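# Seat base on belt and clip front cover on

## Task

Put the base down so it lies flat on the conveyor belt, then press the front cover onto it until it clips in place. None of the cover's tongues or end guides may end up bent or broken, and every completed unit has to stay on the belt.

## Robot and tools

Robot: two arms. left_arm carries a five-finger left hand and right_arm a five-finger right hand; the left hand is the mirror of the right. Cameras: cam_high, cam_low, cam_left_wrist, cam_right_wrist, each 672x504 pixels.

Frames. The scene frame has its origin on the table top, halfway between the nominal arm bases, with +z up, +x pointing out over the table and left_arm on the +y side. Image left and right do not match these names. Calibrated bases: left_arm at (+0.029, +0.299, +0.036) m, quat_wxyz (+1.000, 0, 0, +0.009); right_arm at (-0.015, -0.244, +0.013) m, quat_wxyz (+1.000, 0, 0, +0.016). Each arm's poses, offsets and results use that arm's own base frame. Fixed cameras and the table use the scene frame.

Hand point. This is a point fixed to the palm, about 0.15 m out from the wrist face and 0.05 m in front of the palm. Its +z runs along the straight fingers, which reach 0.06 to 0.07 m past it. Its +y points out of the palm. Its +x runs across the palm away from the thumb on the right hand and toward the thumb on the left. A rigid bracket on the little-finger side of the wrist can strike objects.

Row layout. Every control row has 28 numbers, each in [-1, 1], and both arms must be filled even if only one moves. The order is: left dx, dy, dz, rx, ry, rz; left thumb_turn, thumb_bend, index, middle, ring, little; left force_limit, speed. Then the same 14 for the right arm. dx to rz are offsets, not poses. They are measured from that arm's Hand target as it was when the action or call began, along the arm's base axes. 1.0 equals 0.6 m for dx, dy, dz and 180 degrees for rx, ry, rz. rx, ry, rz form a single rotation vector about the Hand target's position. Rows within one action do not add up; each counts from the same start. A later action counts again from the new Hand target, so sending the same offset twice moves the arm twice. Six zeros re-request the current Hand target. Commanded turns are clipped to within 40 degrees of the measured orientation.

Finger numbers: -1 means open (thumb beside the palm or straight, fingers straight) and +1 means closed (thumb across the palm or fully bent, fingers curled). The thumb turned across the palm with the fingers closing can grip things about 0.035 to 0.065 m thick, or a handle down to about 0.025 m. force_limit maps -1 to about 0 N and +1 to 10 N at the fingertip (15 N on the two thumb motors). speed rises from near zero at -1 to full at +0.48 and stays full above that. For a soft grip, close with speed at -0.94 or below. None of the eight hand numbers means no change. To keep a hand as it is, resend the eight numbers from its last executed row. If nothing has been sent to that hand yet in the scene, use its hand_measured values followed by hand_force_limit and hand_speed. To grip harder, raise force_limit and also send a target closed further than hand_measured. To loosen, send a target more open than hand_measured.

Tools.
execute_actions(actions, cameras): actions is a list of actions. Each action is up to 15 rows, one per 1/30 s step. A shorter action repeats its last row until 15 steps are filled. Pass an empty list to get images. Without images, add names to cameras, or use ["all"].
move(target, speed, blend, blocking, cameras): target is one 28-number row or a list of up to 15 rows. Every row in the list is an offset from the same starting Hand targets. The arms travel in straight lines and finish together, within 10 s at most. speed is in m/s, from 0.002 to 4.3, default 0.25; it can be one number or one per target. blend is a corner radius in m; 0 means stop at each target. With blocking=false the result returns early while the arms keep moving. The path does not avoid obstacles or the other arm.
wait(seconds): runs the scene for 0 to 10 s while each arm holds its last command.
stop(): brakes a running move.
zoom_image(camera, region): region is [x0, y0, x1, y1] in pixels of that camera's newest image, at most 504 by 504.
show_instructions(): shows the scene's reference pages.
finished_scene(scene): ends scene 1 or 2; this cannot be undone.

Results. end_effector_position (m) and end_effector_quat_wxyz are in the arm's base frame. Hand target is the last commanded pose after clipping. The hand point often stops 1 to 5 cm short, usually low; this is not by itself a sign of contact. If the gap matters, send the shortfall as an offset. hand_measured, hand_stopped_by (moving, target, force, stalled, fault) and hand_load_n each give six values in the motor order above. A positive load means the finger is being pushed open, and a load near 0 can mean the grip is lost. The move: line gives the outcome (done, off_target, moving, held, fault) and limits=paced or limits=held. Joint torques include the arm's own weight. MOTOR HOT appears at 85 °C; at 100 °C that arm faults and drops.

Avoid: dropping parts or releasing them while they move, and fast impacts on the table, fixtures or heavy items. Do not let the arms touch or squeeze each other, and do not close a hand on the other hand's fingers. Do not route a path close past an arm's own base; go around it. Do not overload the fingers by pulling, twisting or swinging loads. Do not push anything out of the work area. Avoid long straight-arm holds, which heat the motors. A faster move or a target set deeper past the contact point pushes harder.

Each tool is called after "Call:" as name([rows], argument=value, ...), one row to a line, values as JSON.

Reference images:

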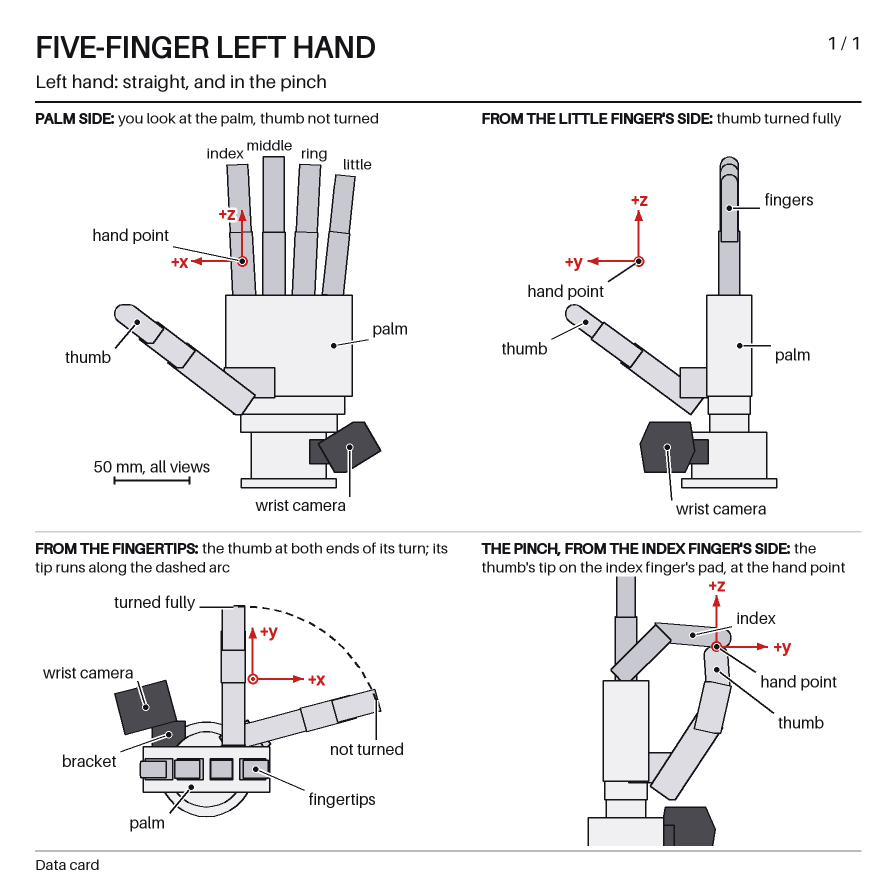

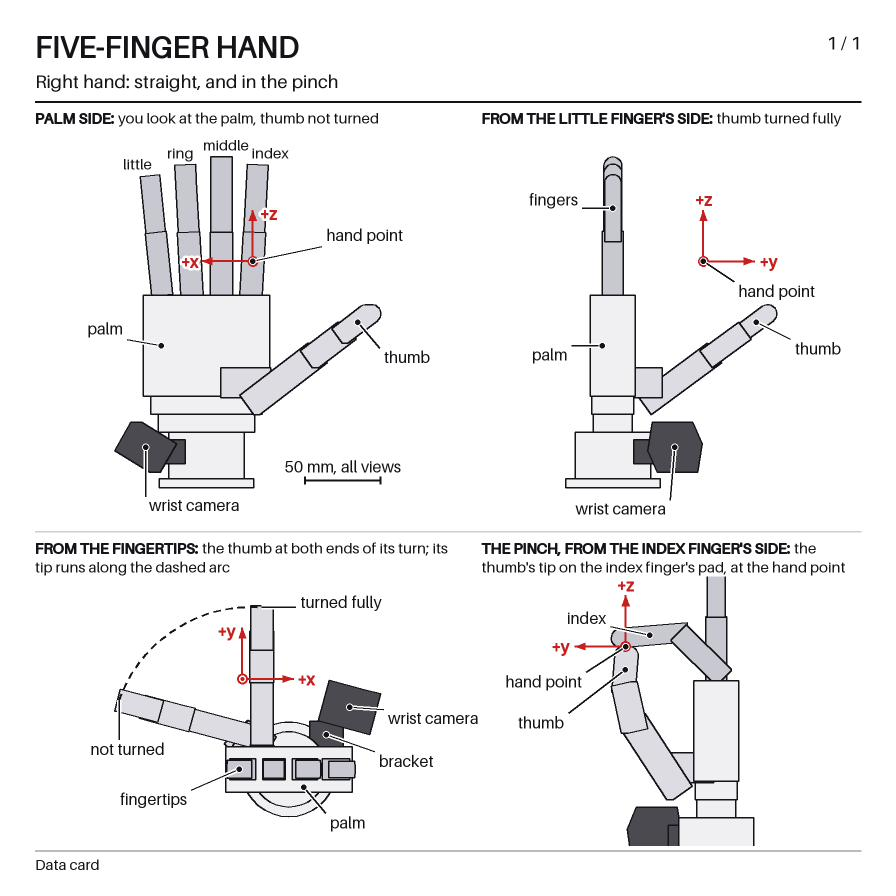

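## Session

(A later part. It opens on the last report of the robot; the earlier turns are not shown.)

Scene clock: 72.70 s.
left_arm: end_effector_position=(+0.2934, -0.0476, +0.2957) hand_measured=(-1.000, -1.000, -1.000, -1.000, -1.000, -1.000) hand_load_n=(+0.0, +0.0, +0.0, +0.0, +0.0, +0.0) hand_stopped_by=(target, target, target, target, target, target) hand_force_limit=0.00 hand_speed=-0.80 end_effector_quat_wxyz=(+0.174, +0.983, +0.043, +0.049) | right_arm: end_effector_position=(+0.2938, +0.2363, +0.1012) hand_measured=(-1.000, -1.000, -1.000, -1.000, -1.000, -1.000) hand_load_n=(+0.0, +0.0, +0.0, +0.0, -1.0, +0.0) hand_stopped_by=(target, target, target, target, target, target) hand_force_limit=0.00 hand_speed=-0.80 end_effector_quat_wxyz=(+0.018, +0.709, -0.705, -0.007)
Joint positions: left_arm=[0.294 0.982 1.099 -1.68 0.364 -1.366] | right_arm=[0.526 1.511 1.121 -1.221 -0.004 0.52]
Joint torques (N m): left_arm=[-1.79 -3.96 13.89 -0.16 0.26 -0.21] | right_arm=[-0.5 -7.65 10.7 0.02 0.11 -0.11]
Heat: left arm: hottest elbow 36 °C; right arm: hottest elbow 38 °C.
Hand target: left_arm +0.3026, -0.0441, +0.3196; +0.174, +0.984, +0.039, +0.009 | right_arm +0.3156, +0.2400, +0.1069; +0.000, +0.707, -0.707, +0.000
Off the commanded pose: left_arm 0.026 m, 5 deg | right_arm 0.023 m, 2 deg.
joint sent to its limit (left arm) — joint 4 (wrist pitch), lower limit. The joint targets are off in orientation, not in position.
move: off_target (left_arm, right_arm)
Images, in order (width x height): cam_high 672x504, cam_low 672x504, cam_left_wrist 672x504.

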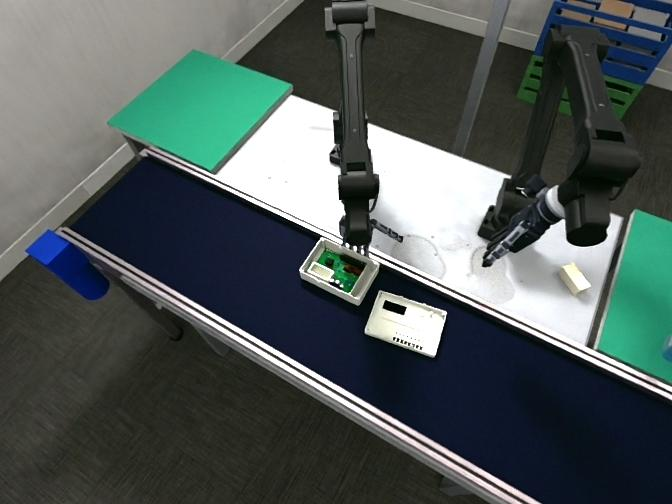

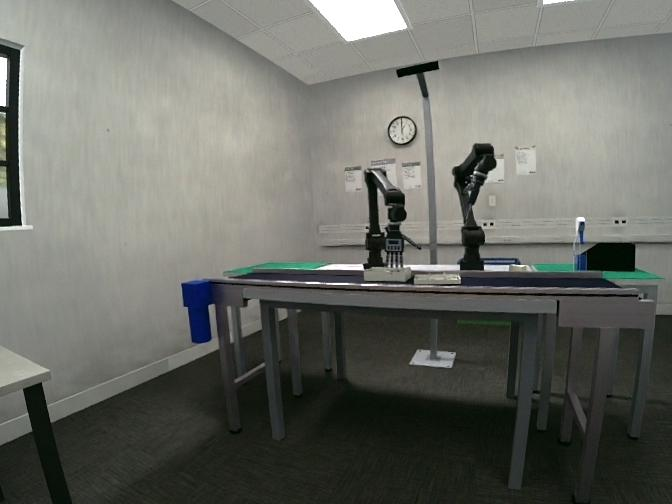

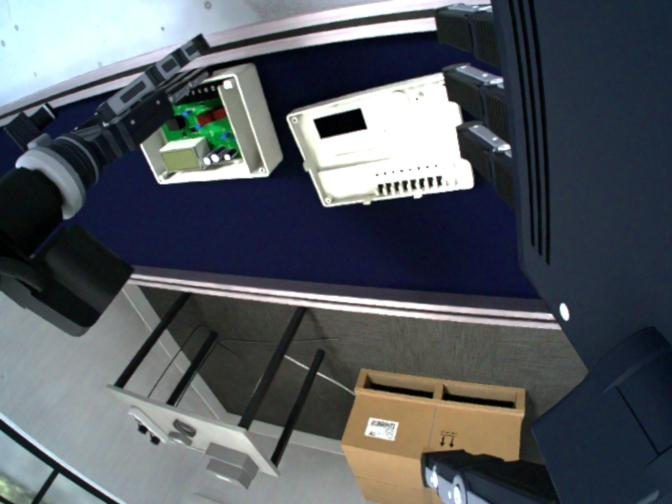

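Call:
move([
  [0, 0, 0, 0, 0, 0, -1, -1, -1, -1, -1, -1, 0, -0.8, 0.035, 0.01, 0, 0, 0, 0, -1, -1, -1, -1, -1, -1, 0, -0.8],
  [0, 0, 0, 0, 0, 0, -1, -1, -1, -1, -1, -1, 0, -0.8, -0.05, 0.01, 0.0, 0, 0, 0, -1, -1, -1, -1, -1, -1, 0, -0.8],
  [0, 0, 0, 0, 0, 0, -1, -1, -1, -1, -1, -1, 0, -0.8, -0.08, 0.01, 0.26, 0, 0, 0, -1, -1, -1, -1, -1, -1, 0, -0.8],
], speed=[0.05, 0.15, 0.25], blend=[0, 0.02, 0], cameras=["all"])

Call:
zoom_image(camera="cam_high", region=[290, 220, 390, 320])

Call:
zoom_image(camera="cam_low", region=[350, 220, 460, 300])

Scene clock: 78.03 s.
left_arm: end_effector_position=(+0.2934, -0.0476, +0.2957) hand_measured=(-1.000, -1.000, -1.000, -1.000, -1.000, -1.000) hand_load_n=(+0.0, +0.0, +0.0, +0.0, +0.0, +0.0) hand_stopped_by=(target, target, target, target, target, target) hand_force_limit=0.00 hand_speed=-0.80 end_effector_quat_wxyz=(+0.174, +0.983, +0.043, +0.049) | right_arm: end_effector_position=(+0.2622, +0.2363, +0.2501) hand_measured=(-1.000, -1.000, -1.000, -1.000, -1.000, -1.000) hand_load_n=(+0.0, +0.0, +0.0, +0.0, +0.0, +0.0) hand_stopped_by=(target, target, target, target, target, target) hand_force_limit=0.00 hand_speed=-0.80 end_effector_quat_wxyz=(+0.011, +0.706, -0.708, -0.003)
Joint positions: left_arm=[0.294 0.982 1.099 -1.68 0.364 -1.366] | right_arm=[0.567 1.353 1.359 -1.6 -0.002 0.571]
Joint torques (N m): left_arm=[-1.79 -3.96 13.89 -0.16 0.27 -0.21] | right_arm=[2.02 -6.83 11.86 -1.1 -0.02 0.09]
Heat: left arm: hottest elbow 37 °C; right arm: hottest elbow 38 °C.
Hand target: left_arm +0.3026, -0.0441, +0.3196; +0.174, +0.984, +0.039, +0.009 | right_arm +0.2677, +0.2460, +0.2628; +0.000, +0.707, -0.707, +0.000
Off the commanded pose: left_arm 0.026 m, 5 deg | right_arm 0.017 m, 1 deg.
joint sent to its limit (left arm) — joint 4 (wrist pitch), lower limit. The joint targets are off in orientation, not in position.
move: off_target (left_arm, right_arm)

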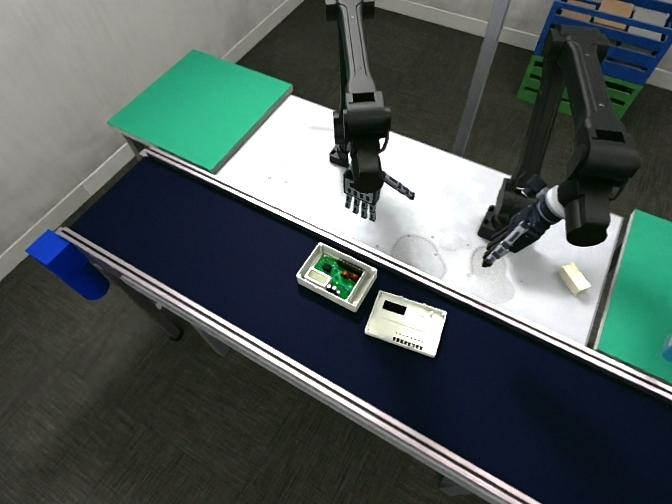

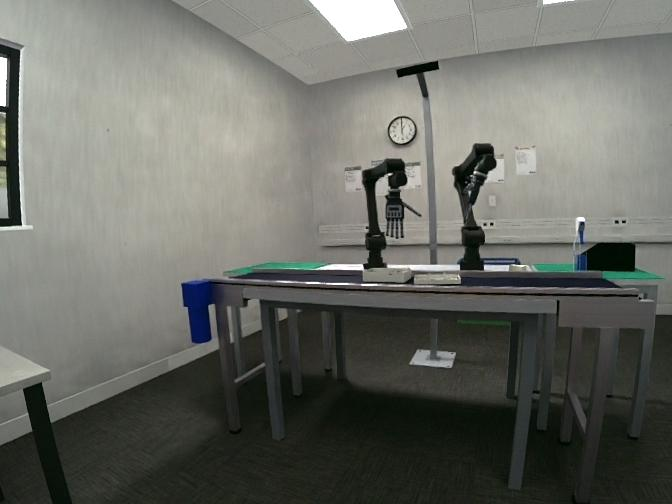

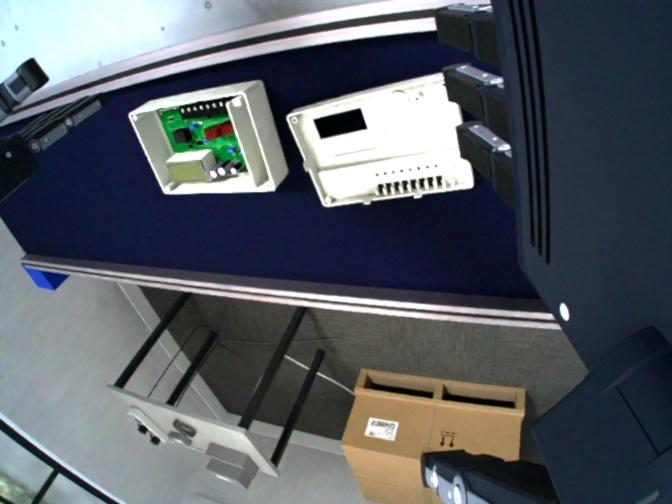

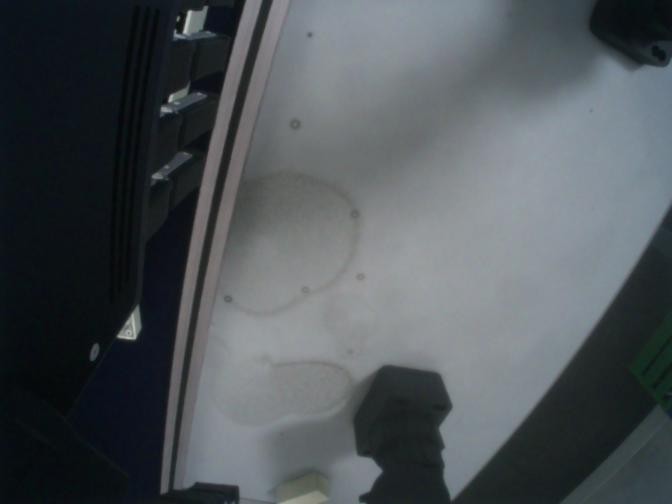

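Scaled by 5.040 from the camera's 672x504 image, which has a finer 960x720 frame.

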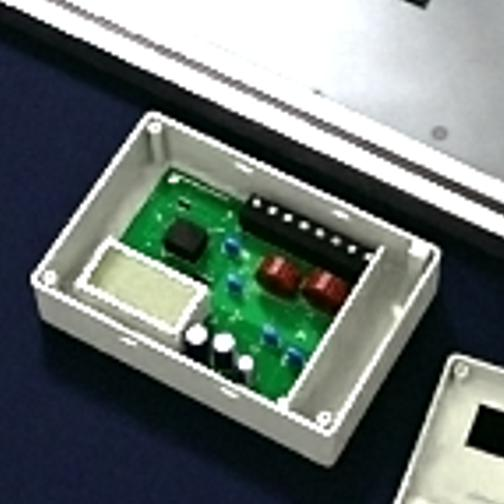

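Scaled by 4.582 from the camera's 672x504 image, which has a finer 960x720 frame.

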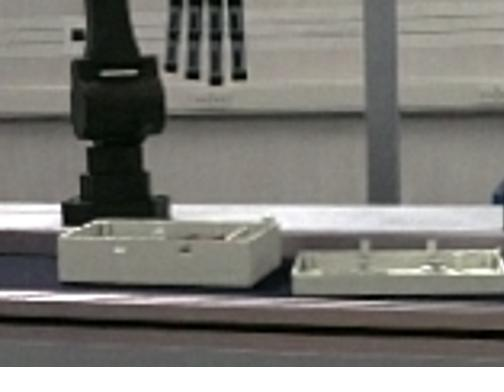

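Call:
move([
  [0.208, 0.01, -0.22, 0, 0, -0.0825, -1, -1, -1, -1, -1, -1, 0, -0.8, 0.387, 0.12, -0.08, 0.0689, 0.0964, -0.3906, -1, -1, -1, -1, -1, -1, 0, -0.8],
], speed=0.3, cameras=["all"])

Scene clock: 95.00 s.
left_arm: end_effector_position=(+0.4088, -0.0380, +0.1719) hand_measured=(-1.000, -1.000, -1.000, -1.000, -1.000, -1.000) hand_load_n=(+0.0, +0.0, +0.0, +0.0, +0.0, +0.0) hand_stopped_by=(target, target, target, target, target, target) hand_force_limit=0.00 hand_speed=-0.80 end_effector_quat_wxyz=(+0.183, +0.980, -0.071, -0.039) | right_arm: end_effector_position=(+0.4801, +0.3166, +0.2040) hand_measured=(-1.000, -1.000, -1.000, -1.000, -1.000, -1.000) hand_load_n=(+0.0, +0.0, +0.0, +0.0, +0.0, +0.0) hand_stopped_by=(target, target, target, target, target, target) hand_force_limit=0.00 hand_speed=-0.80 end_effector_quat_wxyz=(-0.049, -0.168, +0.970, +0.167)
Joint positions: left_arm=[0.222 1.502 1.214 -1.472 0.328 -1.174] | right_arm=[0.369 1.757 1.629 -1.474 -0.349 1.591]
Joint torques (N m): left_arm=[-2.32 -10.17 12.78 0.09 0.24 0.13] | right_arm=[-0.09 -11.58 11.74 -0.1 -0.44 0.09]
Motor temperatures (°C): left_arm=[24 23 38 21 18 20] | right_arm=[25 26 40 20 20 20]
Heat: left arm: hottest elbow 38 °C; right arm: hottest elbow 40 °C.
Hand target: left_arm +0.4275, -0.0382, +0.1876; +0.174, +0.981, -0.089, -0.013 | right_arm +0.4998, +0.3180, +0.2149; -0.028, -0.162, +0.971, +0.171
Off the commanded pose: left_arm 0.024 m, 4 deg | right_arm 0.023 m, 3 deg.
move: off_target (left_arm, right_arm)

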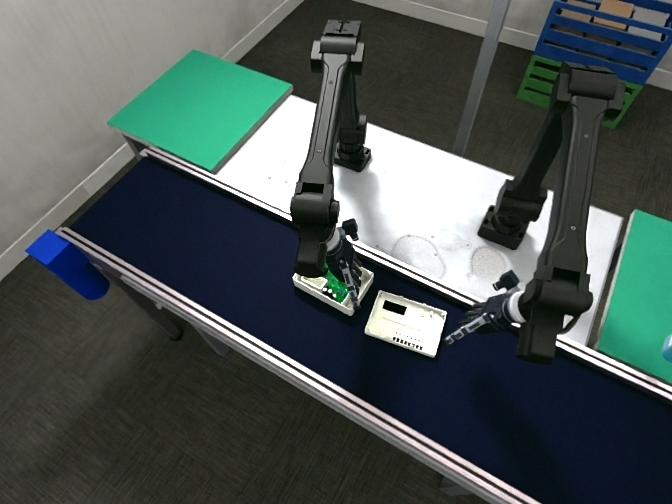

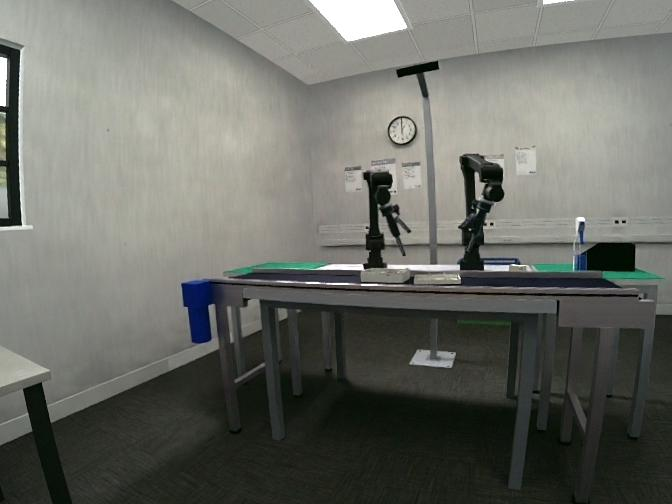

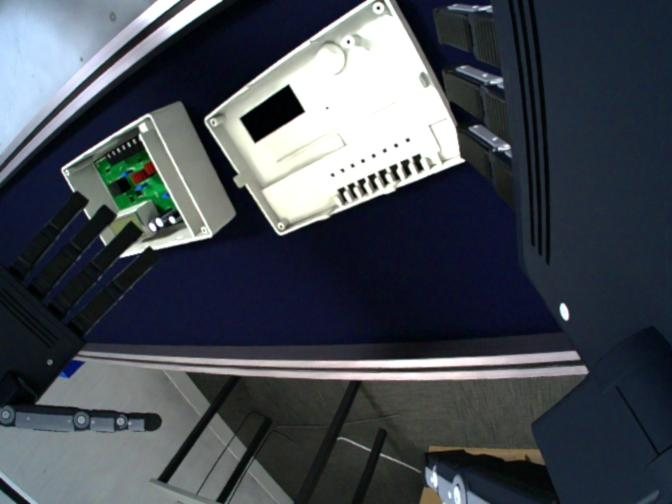

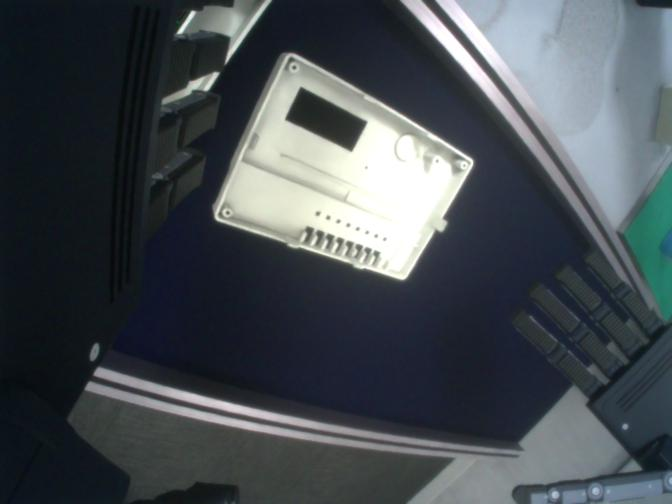

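Call:
move([
  [0, 0.03, 0, 0, 0, 0, -1, -1, -1, -1, -1, -1, 0, -0.8, -0.006, 0.07, -0.075, -0.109, -0.022, -0.0824, -1, -1, -1, -1, -1, -1, 0, -0.8],
  [0, 0.03, 0, 0, 0, 0, -1, -1, -1, -1, -1, -1, 0, -0.8, -0.006, 0.07, -0.16, -0.109, -0.022, -0.0824, -1, -1, -1, -1, -1, -1, 0, -0.8],
], speed=[0.2, 0.12], cameras=["all"])

Call:
zoom_image(camera="cam_high", region=[320, 240, 440, 360])

Call:
zoom_image(camera="cam_low", region=[350, 220, 480, 300])

Scene clock: 106.33 s.
left_arm: end_effector_position=(+0.4111, -0.0290, +0.1728) hand_measured=(-1.000, -1.000, -1.000, -1.000, -1.000, -1.000) hand_load_n=(+0.0, +0.0, +0.0, +0.0, +0.0, +0.0) hand_stopped_by=(target, target, target, target, target, target) hand_force_limit=0.00 hand_speed=-0.80 end_effector_quat_wxyz=(+0.181, +0.980, -0.083, -0.033) | right_arm: end_effector_position=(+0.4952, +0.3539, +0.1212) hand_measured=(-1.000, -1.000, -1.000, -1.000, -1.000, -1.000) hand_load_n=(+0.0, +0.0, +0.0, -0.5, +0.0, +0.0) hand_stopped_by=(target, target, target, target, target, target) hand_force_limit=0.00 hand_speed=-0.80 end_effector_quat_wxyz=(-0.004, -0.035, +0.999, -0.001)
Joint positions: left_arm=[0.24 1.51 1.228 -1.472 0.322 -1.132] | right_arm=[0.557 1.826 1.587 -1.341 -0.002 2.057]
Joint torques (N m): left_arm=[-0.85 -9.93 12.85 -0.51 0.24 0.14] | right_arm=[1.49 -12.51 7.79 -0.03 -0.02 0.09]
Heat: left arm: hottest elbow 40 °C; right arm: hottest elbow 40 °C.
Hand target: left_arm +0.4274, -0.0202, +0.1875; +0.174, +0.981, -0.089, -0.013 | right_arm +0.4962, +0.3600, +0.1189; +0.000, -0.035, +0.999, +0.000
Off the commanded pose: left_arm 0.024 m, 2 deg | right_arm 0.007 m, 0 deg.
move: off_target (left_arm)

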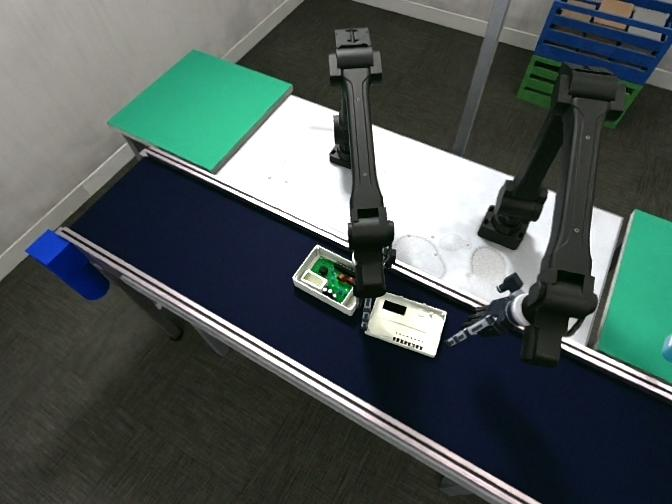

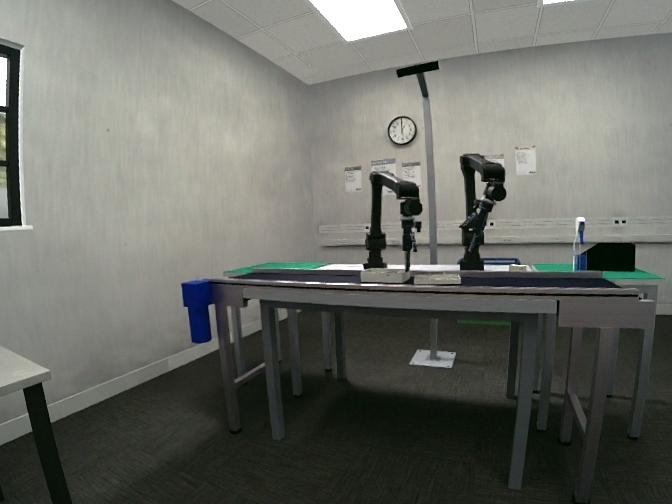

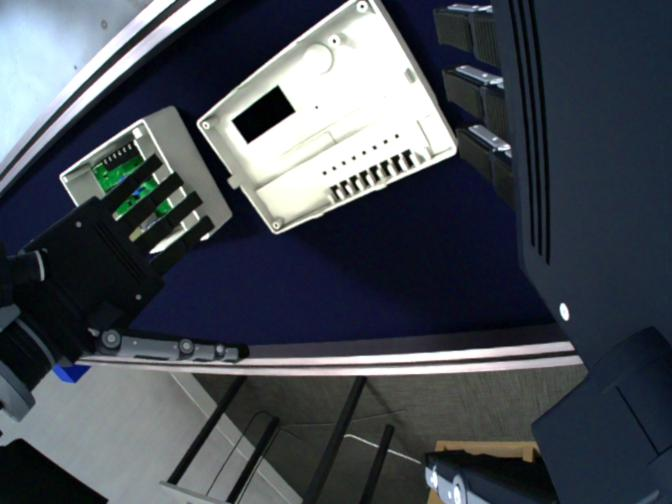

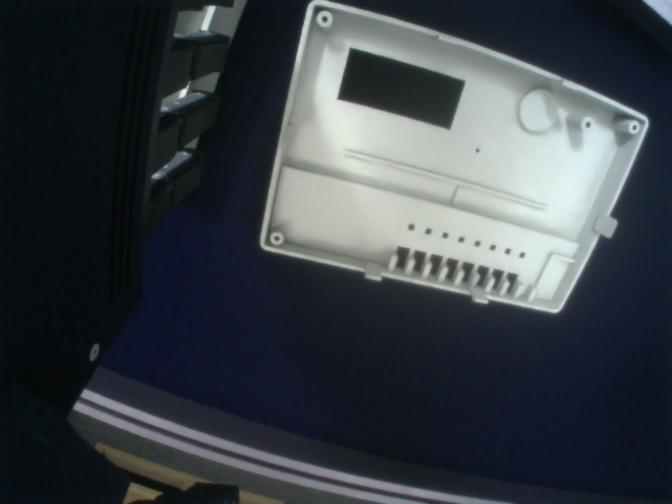

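Scaled by 4.200 from the camera's 672x504 image, which has a finer 960x720 frame.

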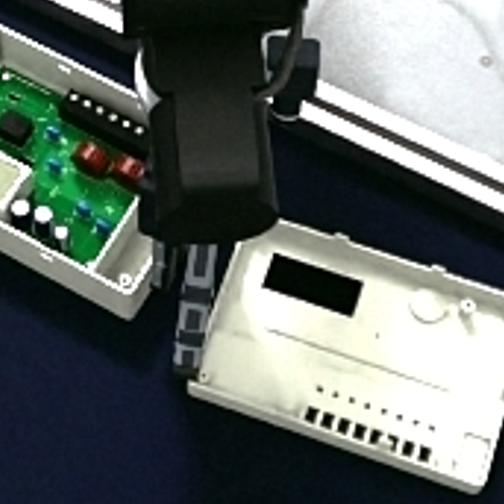

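Scaled by 3.877 from the camera's 672x504 image, which has a finer 960x720 frame.

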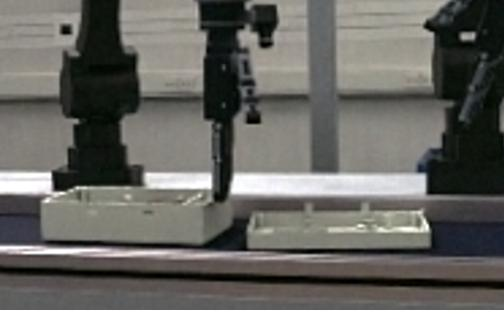

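Call:
move(target=[0, 0, 0, 0, 0, 0, -1, -1, -1, -1, -1, -1, 0, -0.8, 0, 0.0, -0.05, 0, 0, 0, -1, -1, -1, -1, -1, -1, 0, -0.8], speed=0.08, cameras=["cam_high", "cam_low", "cam_right_wrist"])

Call:
zoom_image(camera="cam_low", region=[350, 220, 480, 300])

Scene clock: 114.73 s.
left_arm: end_effector_position=(+0.4111, -0.0290, +0.1728) hand_measured=(-1.000, -1.000, -1.000, -1.000, -1.000, -1.000) hand_load_n=(+0.0, +0.0, +0.0, +0.0, +0.0, +0.0) hand_stopped_by=(target, target, target, target, target, target) hand_force_limit=0.00 hand_speed=-0.80 end_effector_quat_wxyz=(+0.181, +0.980, -0.083, -0.033) | right_arm: end_effector_position=(+0.4962, +0.3545, +0.0951) hand_measured=(-1.000, -1.000, -1.000, -1.000, -1.000, -1.000) hand_load_n=(+0.0, -0.5, +0.0, +0.0, +0.0, +0.0) hand_stopped_by=(target, target, target, target, target, target) hand_force_limit=0.00 hand_speed=-0.80 end_effector_quat_wxyz=(-0.001, -0.035, +0.999, +0.001)
Joint positions: left_arm=[0.24 1.51 1.228 -1.472 0.322 -1.132] | right_arm=[0.557 1.842 1.54 -1.269 -0.002 2.058]
Joint torques (N m): left_arm=[-0.85 -10.05 12.86 -0.51 0.24 0.15] | right_arm=[1.55 -12.45 7.47 -0.03 -0.02 0.1]
Heat: left arm: hottest elbow 40 °C; right arm: hottest elbow 40 °C.
Hand target: left_arm +0.4274, -0.0202, +0.1875; +0.174, +0.981, -0.089, -0.013 | right_arm +0.4962, +0.3600, +0.0888; +0.000, -0.035, +0.999, +0.000
Off the commanded pose: left_arm 0.024 m, 2 deg | right_arm 0.008 m, 0 deg.
move: off_target (left_arm)
Images, in order (width x height): cam_high 672x504, cam_low 672x504, cam_right_wrist 672x504.

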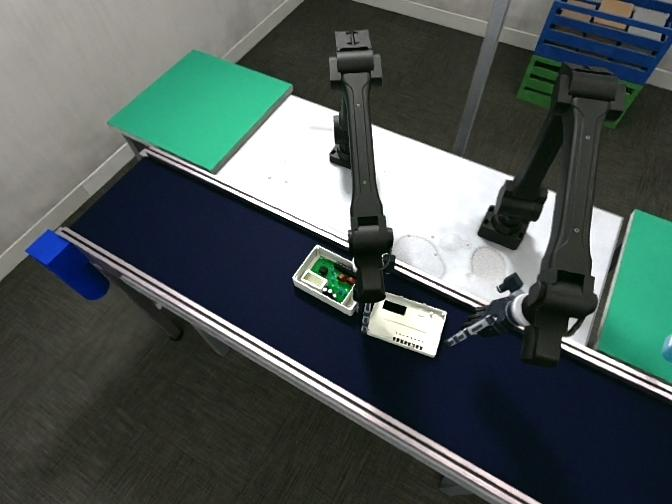

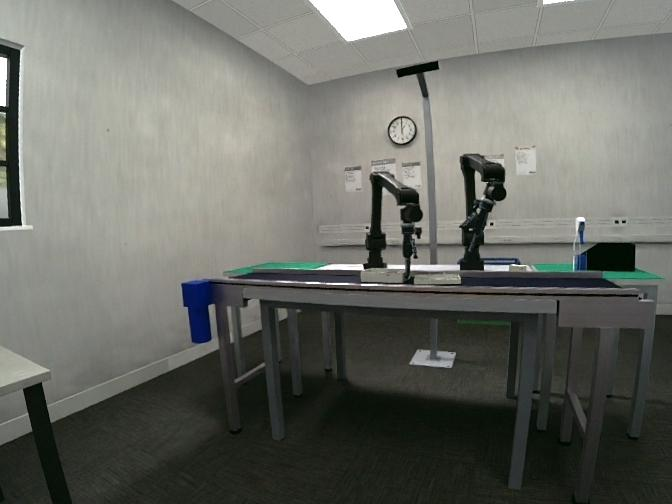

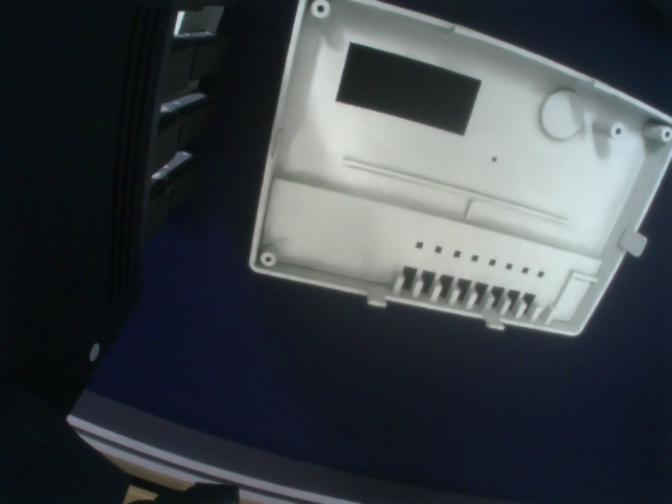

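Scaled by 3.877 from the camera's 672x504 image, which has a finer 960x720 frame.

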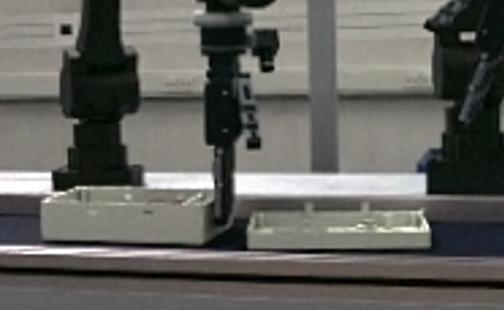

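Call:
move(target=[0, 0.0, 0, 0, 0, 0, -1, -1, -1, -1, -1, -1, 0, -0.8, -0.006, 0.075, -0.01, 0, 0, 0, -1, -1, -1, -1, -1, -1, 0, -0.8], speed=0.05, cameras=["cam_high", "cam_low", "cam_right_wrist"])

Call:
zoom_image(camera="cam_low", region=[350, 220, 480, 300])

Call:
zoom_image(camera="cam_high", region=[280, 240, 460, 370])

Scene clock: 118.50 s.
left_arm: end_effector_position=(+0.4111, -0.0290, +0.1728) hand_measured=(-1.000, -1.000, -1.000, -1.000, -1.000, -1.000) hand_load_n=(+0.0, +0.0, +0.0, +0.0, +0.0, +0.0) hand_stopped_by=(target, target, target, target, target, target) hand_force_limit=0.00 hand_speed=-0.80 end_effector_quat_wxyz=(+0.181, +0.980, -0.083, -0.033) | right_arm: end_effector_position=(+0.4886, +0.3813, +0.0808) hand_measured=(-1.000, -1.000, -1.000, -1.000, -1.000, -1.000) hand_load_n=(+0.0, +0.0, +0.0, +0.5, +0.0, -0.5) hand_stopped_by=(target, target, target, target, target, target) hand_force_limit=0.00 hand_speed=-0.80 end_effector_quat_wxyz=(-0.008, -0.045, +0.999, -0.004)
Joint positions: left_arm=[0.24 1.51 1.228 -1.472 0.322 -1.132] | right_arm=[0.602 1.887 1.57 -1.271 -0.003 2.083]
Joint torques (N m): left_arm=[-0.85 -9.99 12.86 -0.47 0.24 0.15] | right_arm=[2.84 -11.81 11.4 -0.44 -0.52 0.08]
Heat: left arm: hottest elbow 40 °C; right arm: hottest elbow 39 °C.
Hand target: left_arm +0.4274, -0.0202, +0.1875; +0.174, +0.981, -0.089, -0.013 | right_arm +0.4926, +0.4050, +0.0828; +0.000, -0.035, +0.999, +0.000
Off the commanded pose: left_arm 0.024 m, 2 deg | right_arm 0.024 m, 2 deg.
joint sent to its limit (right arm) — joint 6 (wrist roll), upper limit. The joint targets still meet the commanded pose.
move: off_target (left_arm, right_arm)
Images, in order (width x height): cam_high 672x504, cam_low 672x504, cam_right_wrist 672x504.

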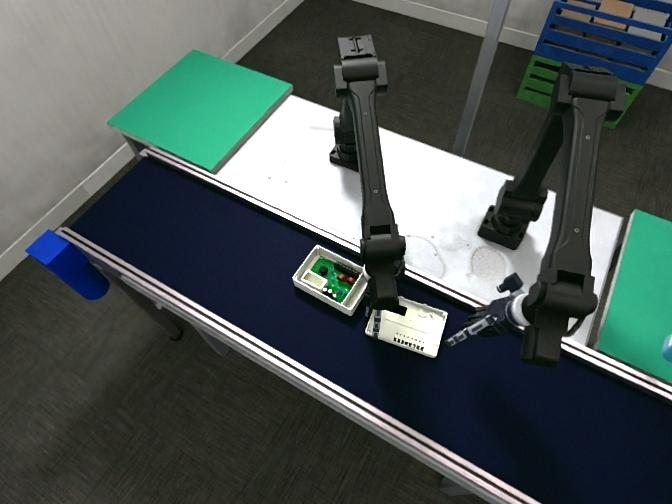

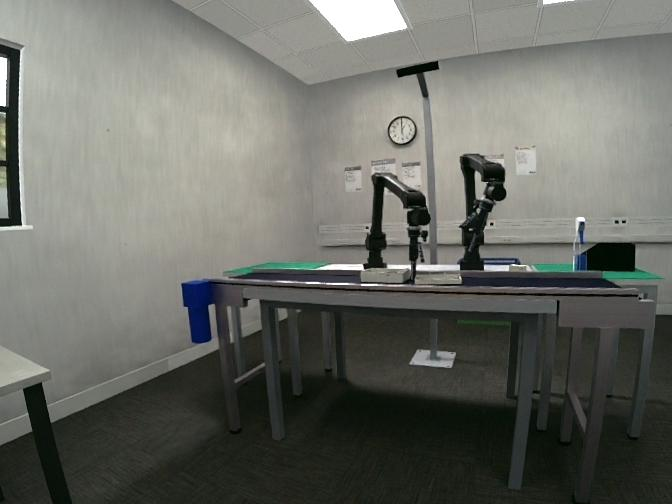

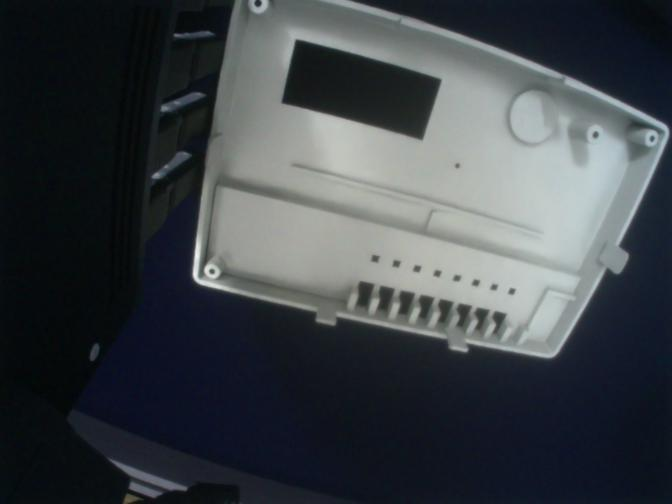

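Scaled by 3.877 from the camera's 672x504 image, which has a finer 960x720 frame.

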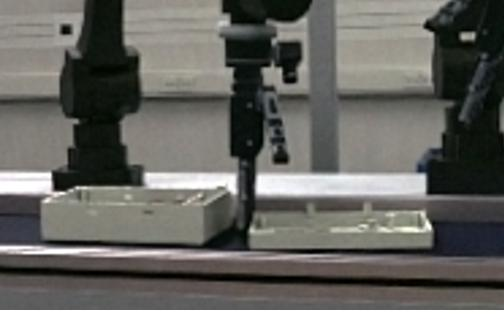

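Scaled by 2.800 from the camera's 672x504 image, which has a finer 960x720 frame.

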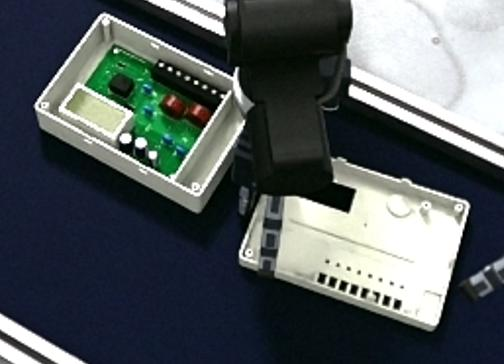

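Call:
move(target=[0, 0.0, 0, 0, 0, 0, -1, -1, -1, -1, -1, -1, 0, -0.8, 0.0, 0.06, 0.02, 0, 0, 0.012, -1, -1, -1, -1, -1, -1, 0, -0.8], speed=0.05, cameras=["cam_high", "cam_low", "cam_right_wrist"])

Call:
zoom_image(camera="cam_low", region=[350, 220, 480, 300])

Call:
zoom_image(camera="cam_high", region=[280, 240, 460, 370])

Scene clock: 121.83 s.
left_arm: end_effector_position=(+0.4111, -0.0290, +0.1728) hand_measured=(-1.000, -1.000, -1.000, -1.000, -1.000, -1.000) hand_load_n=(+0.0, +0.0, +0.5, +0.0, +0.0, +0.0) hand_stopped_by=(target, target, target, target, target, target) hand_force_limit=0.00 hand_speed=-0.80 end_effector_quat_wxyz=(+0.181, +0.980, -0.083, -0.033) | right_arm: end_effector_position=(+0.4882, +0.4250, +0.0858) hand_measured=(-1.000, -1.000, -1.000, -1.000, -1.000, -1.000) hand_load_n=(+0.0, +0.0, +0.0, +0.0, +0.0, -0.5) hand_stopped_by=(target, target, target, target, target, target) hand_force_limit=0.00 hand_speed=-0.80 end_effector_quat_wxyz=(-0.010, -0.072, +0.997, +0.000)
Joint positions: left_arm=[0.24 1.51 1.228 -1.472 0.322 -1.132] | right_arm=[0.656 1.954 1.684 -1.319 -0.011 2.083]
Joint torques (N m): left_arm=[-0.85 -9.99 12.86 -0.51 0.23 0.14] | right_arm=[1.9 -13.45 11.52 -0.96 -0.23 0.08]
Heat: left arm: hottest elbow 40 °C; right arm: hottest elbow 40 °C.
Hand target: left_arm +0.4274, -0.0202, +0.1875; +0.174, +0.981, -0.089, -0.013 | right_arm +0.4926, +0.4409, +0.0948; +0.000, -0.054, +0.999, +0.000
Off the commanded pose: left_arm 0.024 m, 2 deg | right_arm 0.019 m, 2 deg.
joint sent to its limit (right arm) — joint 6 (wrist roll), upper limit. The joint targets are off in orientation, not in position.
move: off_target (left_arm, right_arm)
Images, in order (width x height): cam_high 672x504, cam_low 672x504, cam_right_wrist 672x504.

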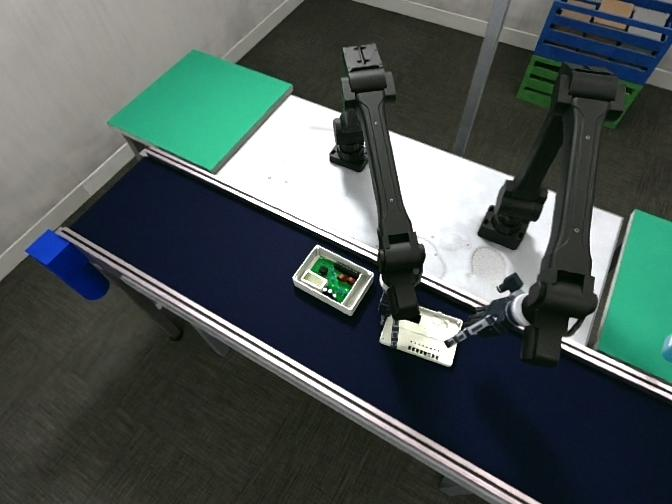

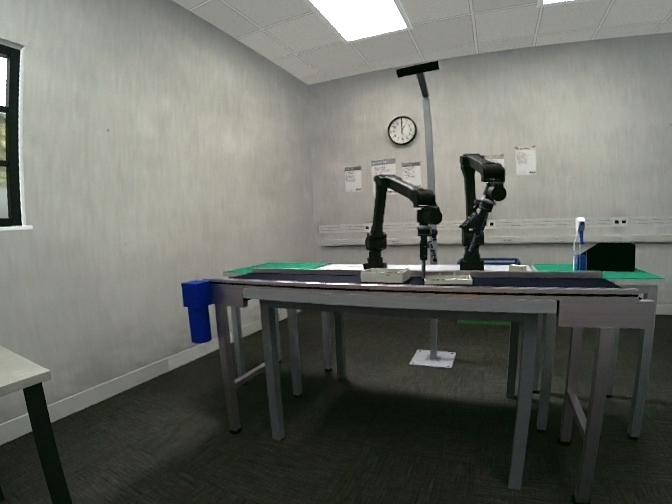

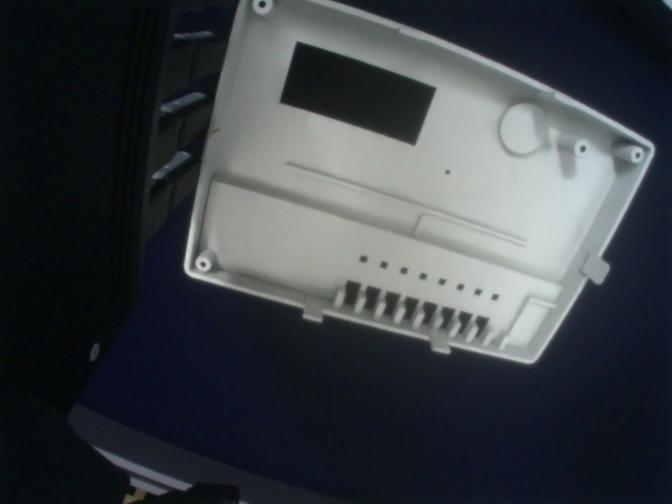

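Scaled by 3.877 from the camera's 672x504 image, which has a finer 960x720 frame.

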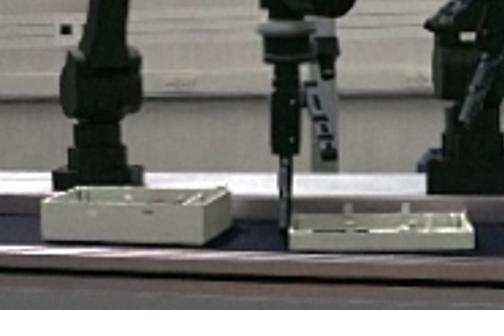

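Scaled by 2.800 from the camera's 672x504 image, which has a finer 960x720 frame.

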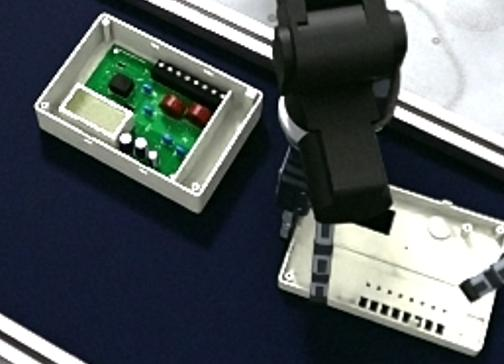

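Call:
move([
  [0.0, 0.04, -0.03, 0, 0, 0, -1, -1, -1, -1, -1, -1, 0, -0.8, 0.0, -0.042, 0.11, 0, 0, 0, -1, -1, -1, -1, -1, -1, 0, -0.8],
  [0.019, 0.042, -0.1, 0, 0, 0, -1, -1, -1, -1, -1, -1, 0, -0.8, 0.032, -0.083, 0.11, 0.1074, 0.0242, 0.0706, -1, -1, -1, -1, -1, -1, 0, -0.8],
  [0.019, 0.04, -0.16, 0, 0, 0, -1, -1, -1, -1, -1, -1, 0, -0.8, 0.032, -0.083, 0.05, 0.1074, 0.0242, 0.0706, -1, -1, -1, -1, -1, -1, 0, -0.8],
], speed=[0.12, 0.2, 0.1], blend=[0.01, 0.01, 0], cameras=["all"])

Call:
zoom_image(camera="cam_low", region=[350, 220, 480, 300])

Call:
zoom_image(camera="cam_high", region=[320, 250, 500, 380])

Scene clock: 138.07 s.
left_arm: end_effector_position=(+0.4385, +0.0021, +0.0939) hand_measured=(-1.000, -1.000, -1.000, -1.000, -1.000, -1.000) hand_load_n=(+0.0, +0.0, +0.0, +0.0, +0.0, +0.0) hand_stopped_by=(target, target, target, target, target, target) hand_force_limit=0.00 hand_speed=-0.80 end_effector_quat_wxyz=(+0.175, +0.981, -0.085, -0.016) | right_arm: end_effector_position=(+0.5058, +0.3940, +0.1282) hand_measured=(-1.000, -1.000, -1.000, -1.000, -1.000, -1.000) hand_load_n=(+0.0, +0.0, +0.0, +0.0, +0.0, +0.0) hand_stopped_by=(target, target, target, target, target, target) hand_force_limit=0.00 hand_speed=-0.80 end_effector_quat_wxyz=(-0.033, -0.162, +0.972, +0.167)
Joint positions: left_arm=[0.293 1.654 1.181 -1.263 0.313 -1.079] | right_arm=[0.48 1.91 1.645 -1.264 -0.34 1.729]
Joint torques (N m): left_arm=[-1.38 -11.52 7.1 0.2 0.31 0.09] | right_arm=[0.15 -13.74 7.75 0.03 -0.51 -0.12]
Heat: left arm: hottest elbow 40 °C; right arm: hottest elbow 41 °C.
Hand target: left_arm +0.4388, +0.0037, +0.0916; +0.174, +0.981, -0.089, -0.013 | right_arm +0.5118, +0.3913, +0.1250; -0.029, -0.163, +0.972, +0.170
Off the commanded pose: left_arm 0.003 m, 1 deg | right_arm 0.007 m, 1 deg.
move: done

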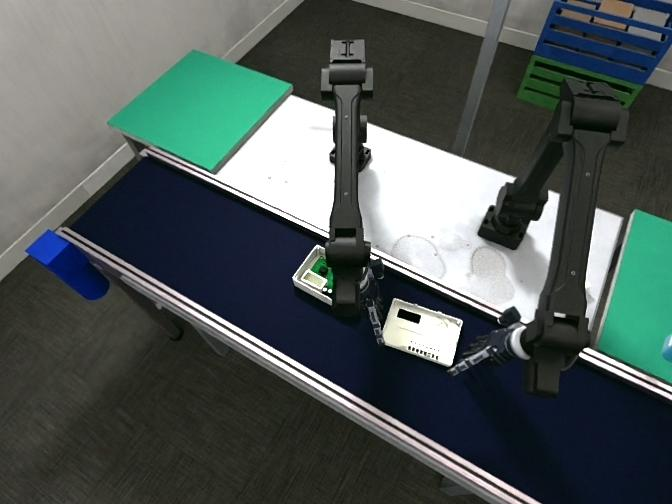

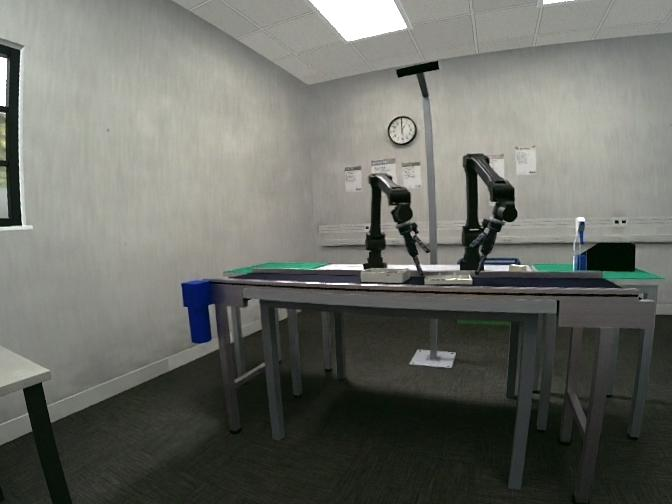

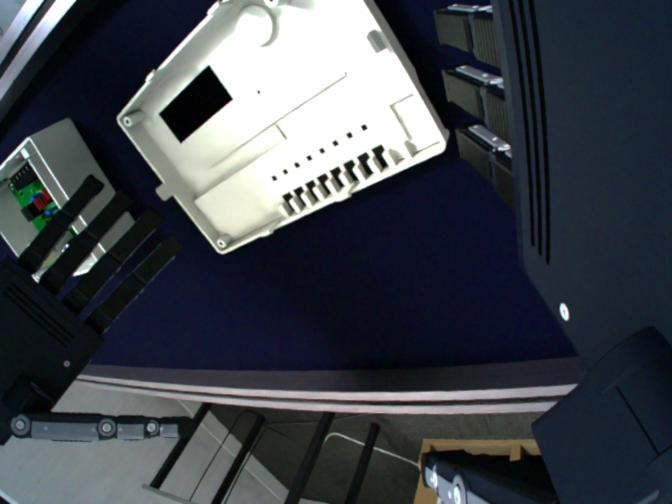

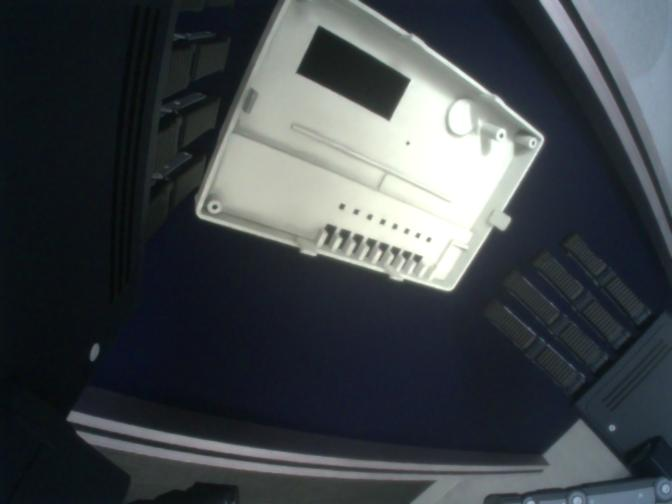

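Scaled by 3.877 from the camera's 672x504 image, which has a finer 960x720 frame.

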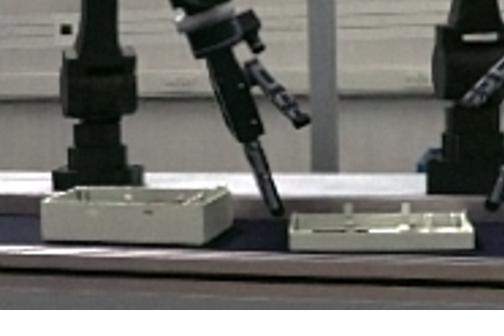

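Scaled by 2.800 from the camera's 672x504 image, which has a finer 960x720 frame.

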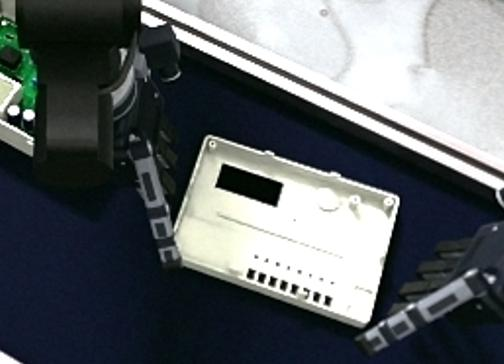

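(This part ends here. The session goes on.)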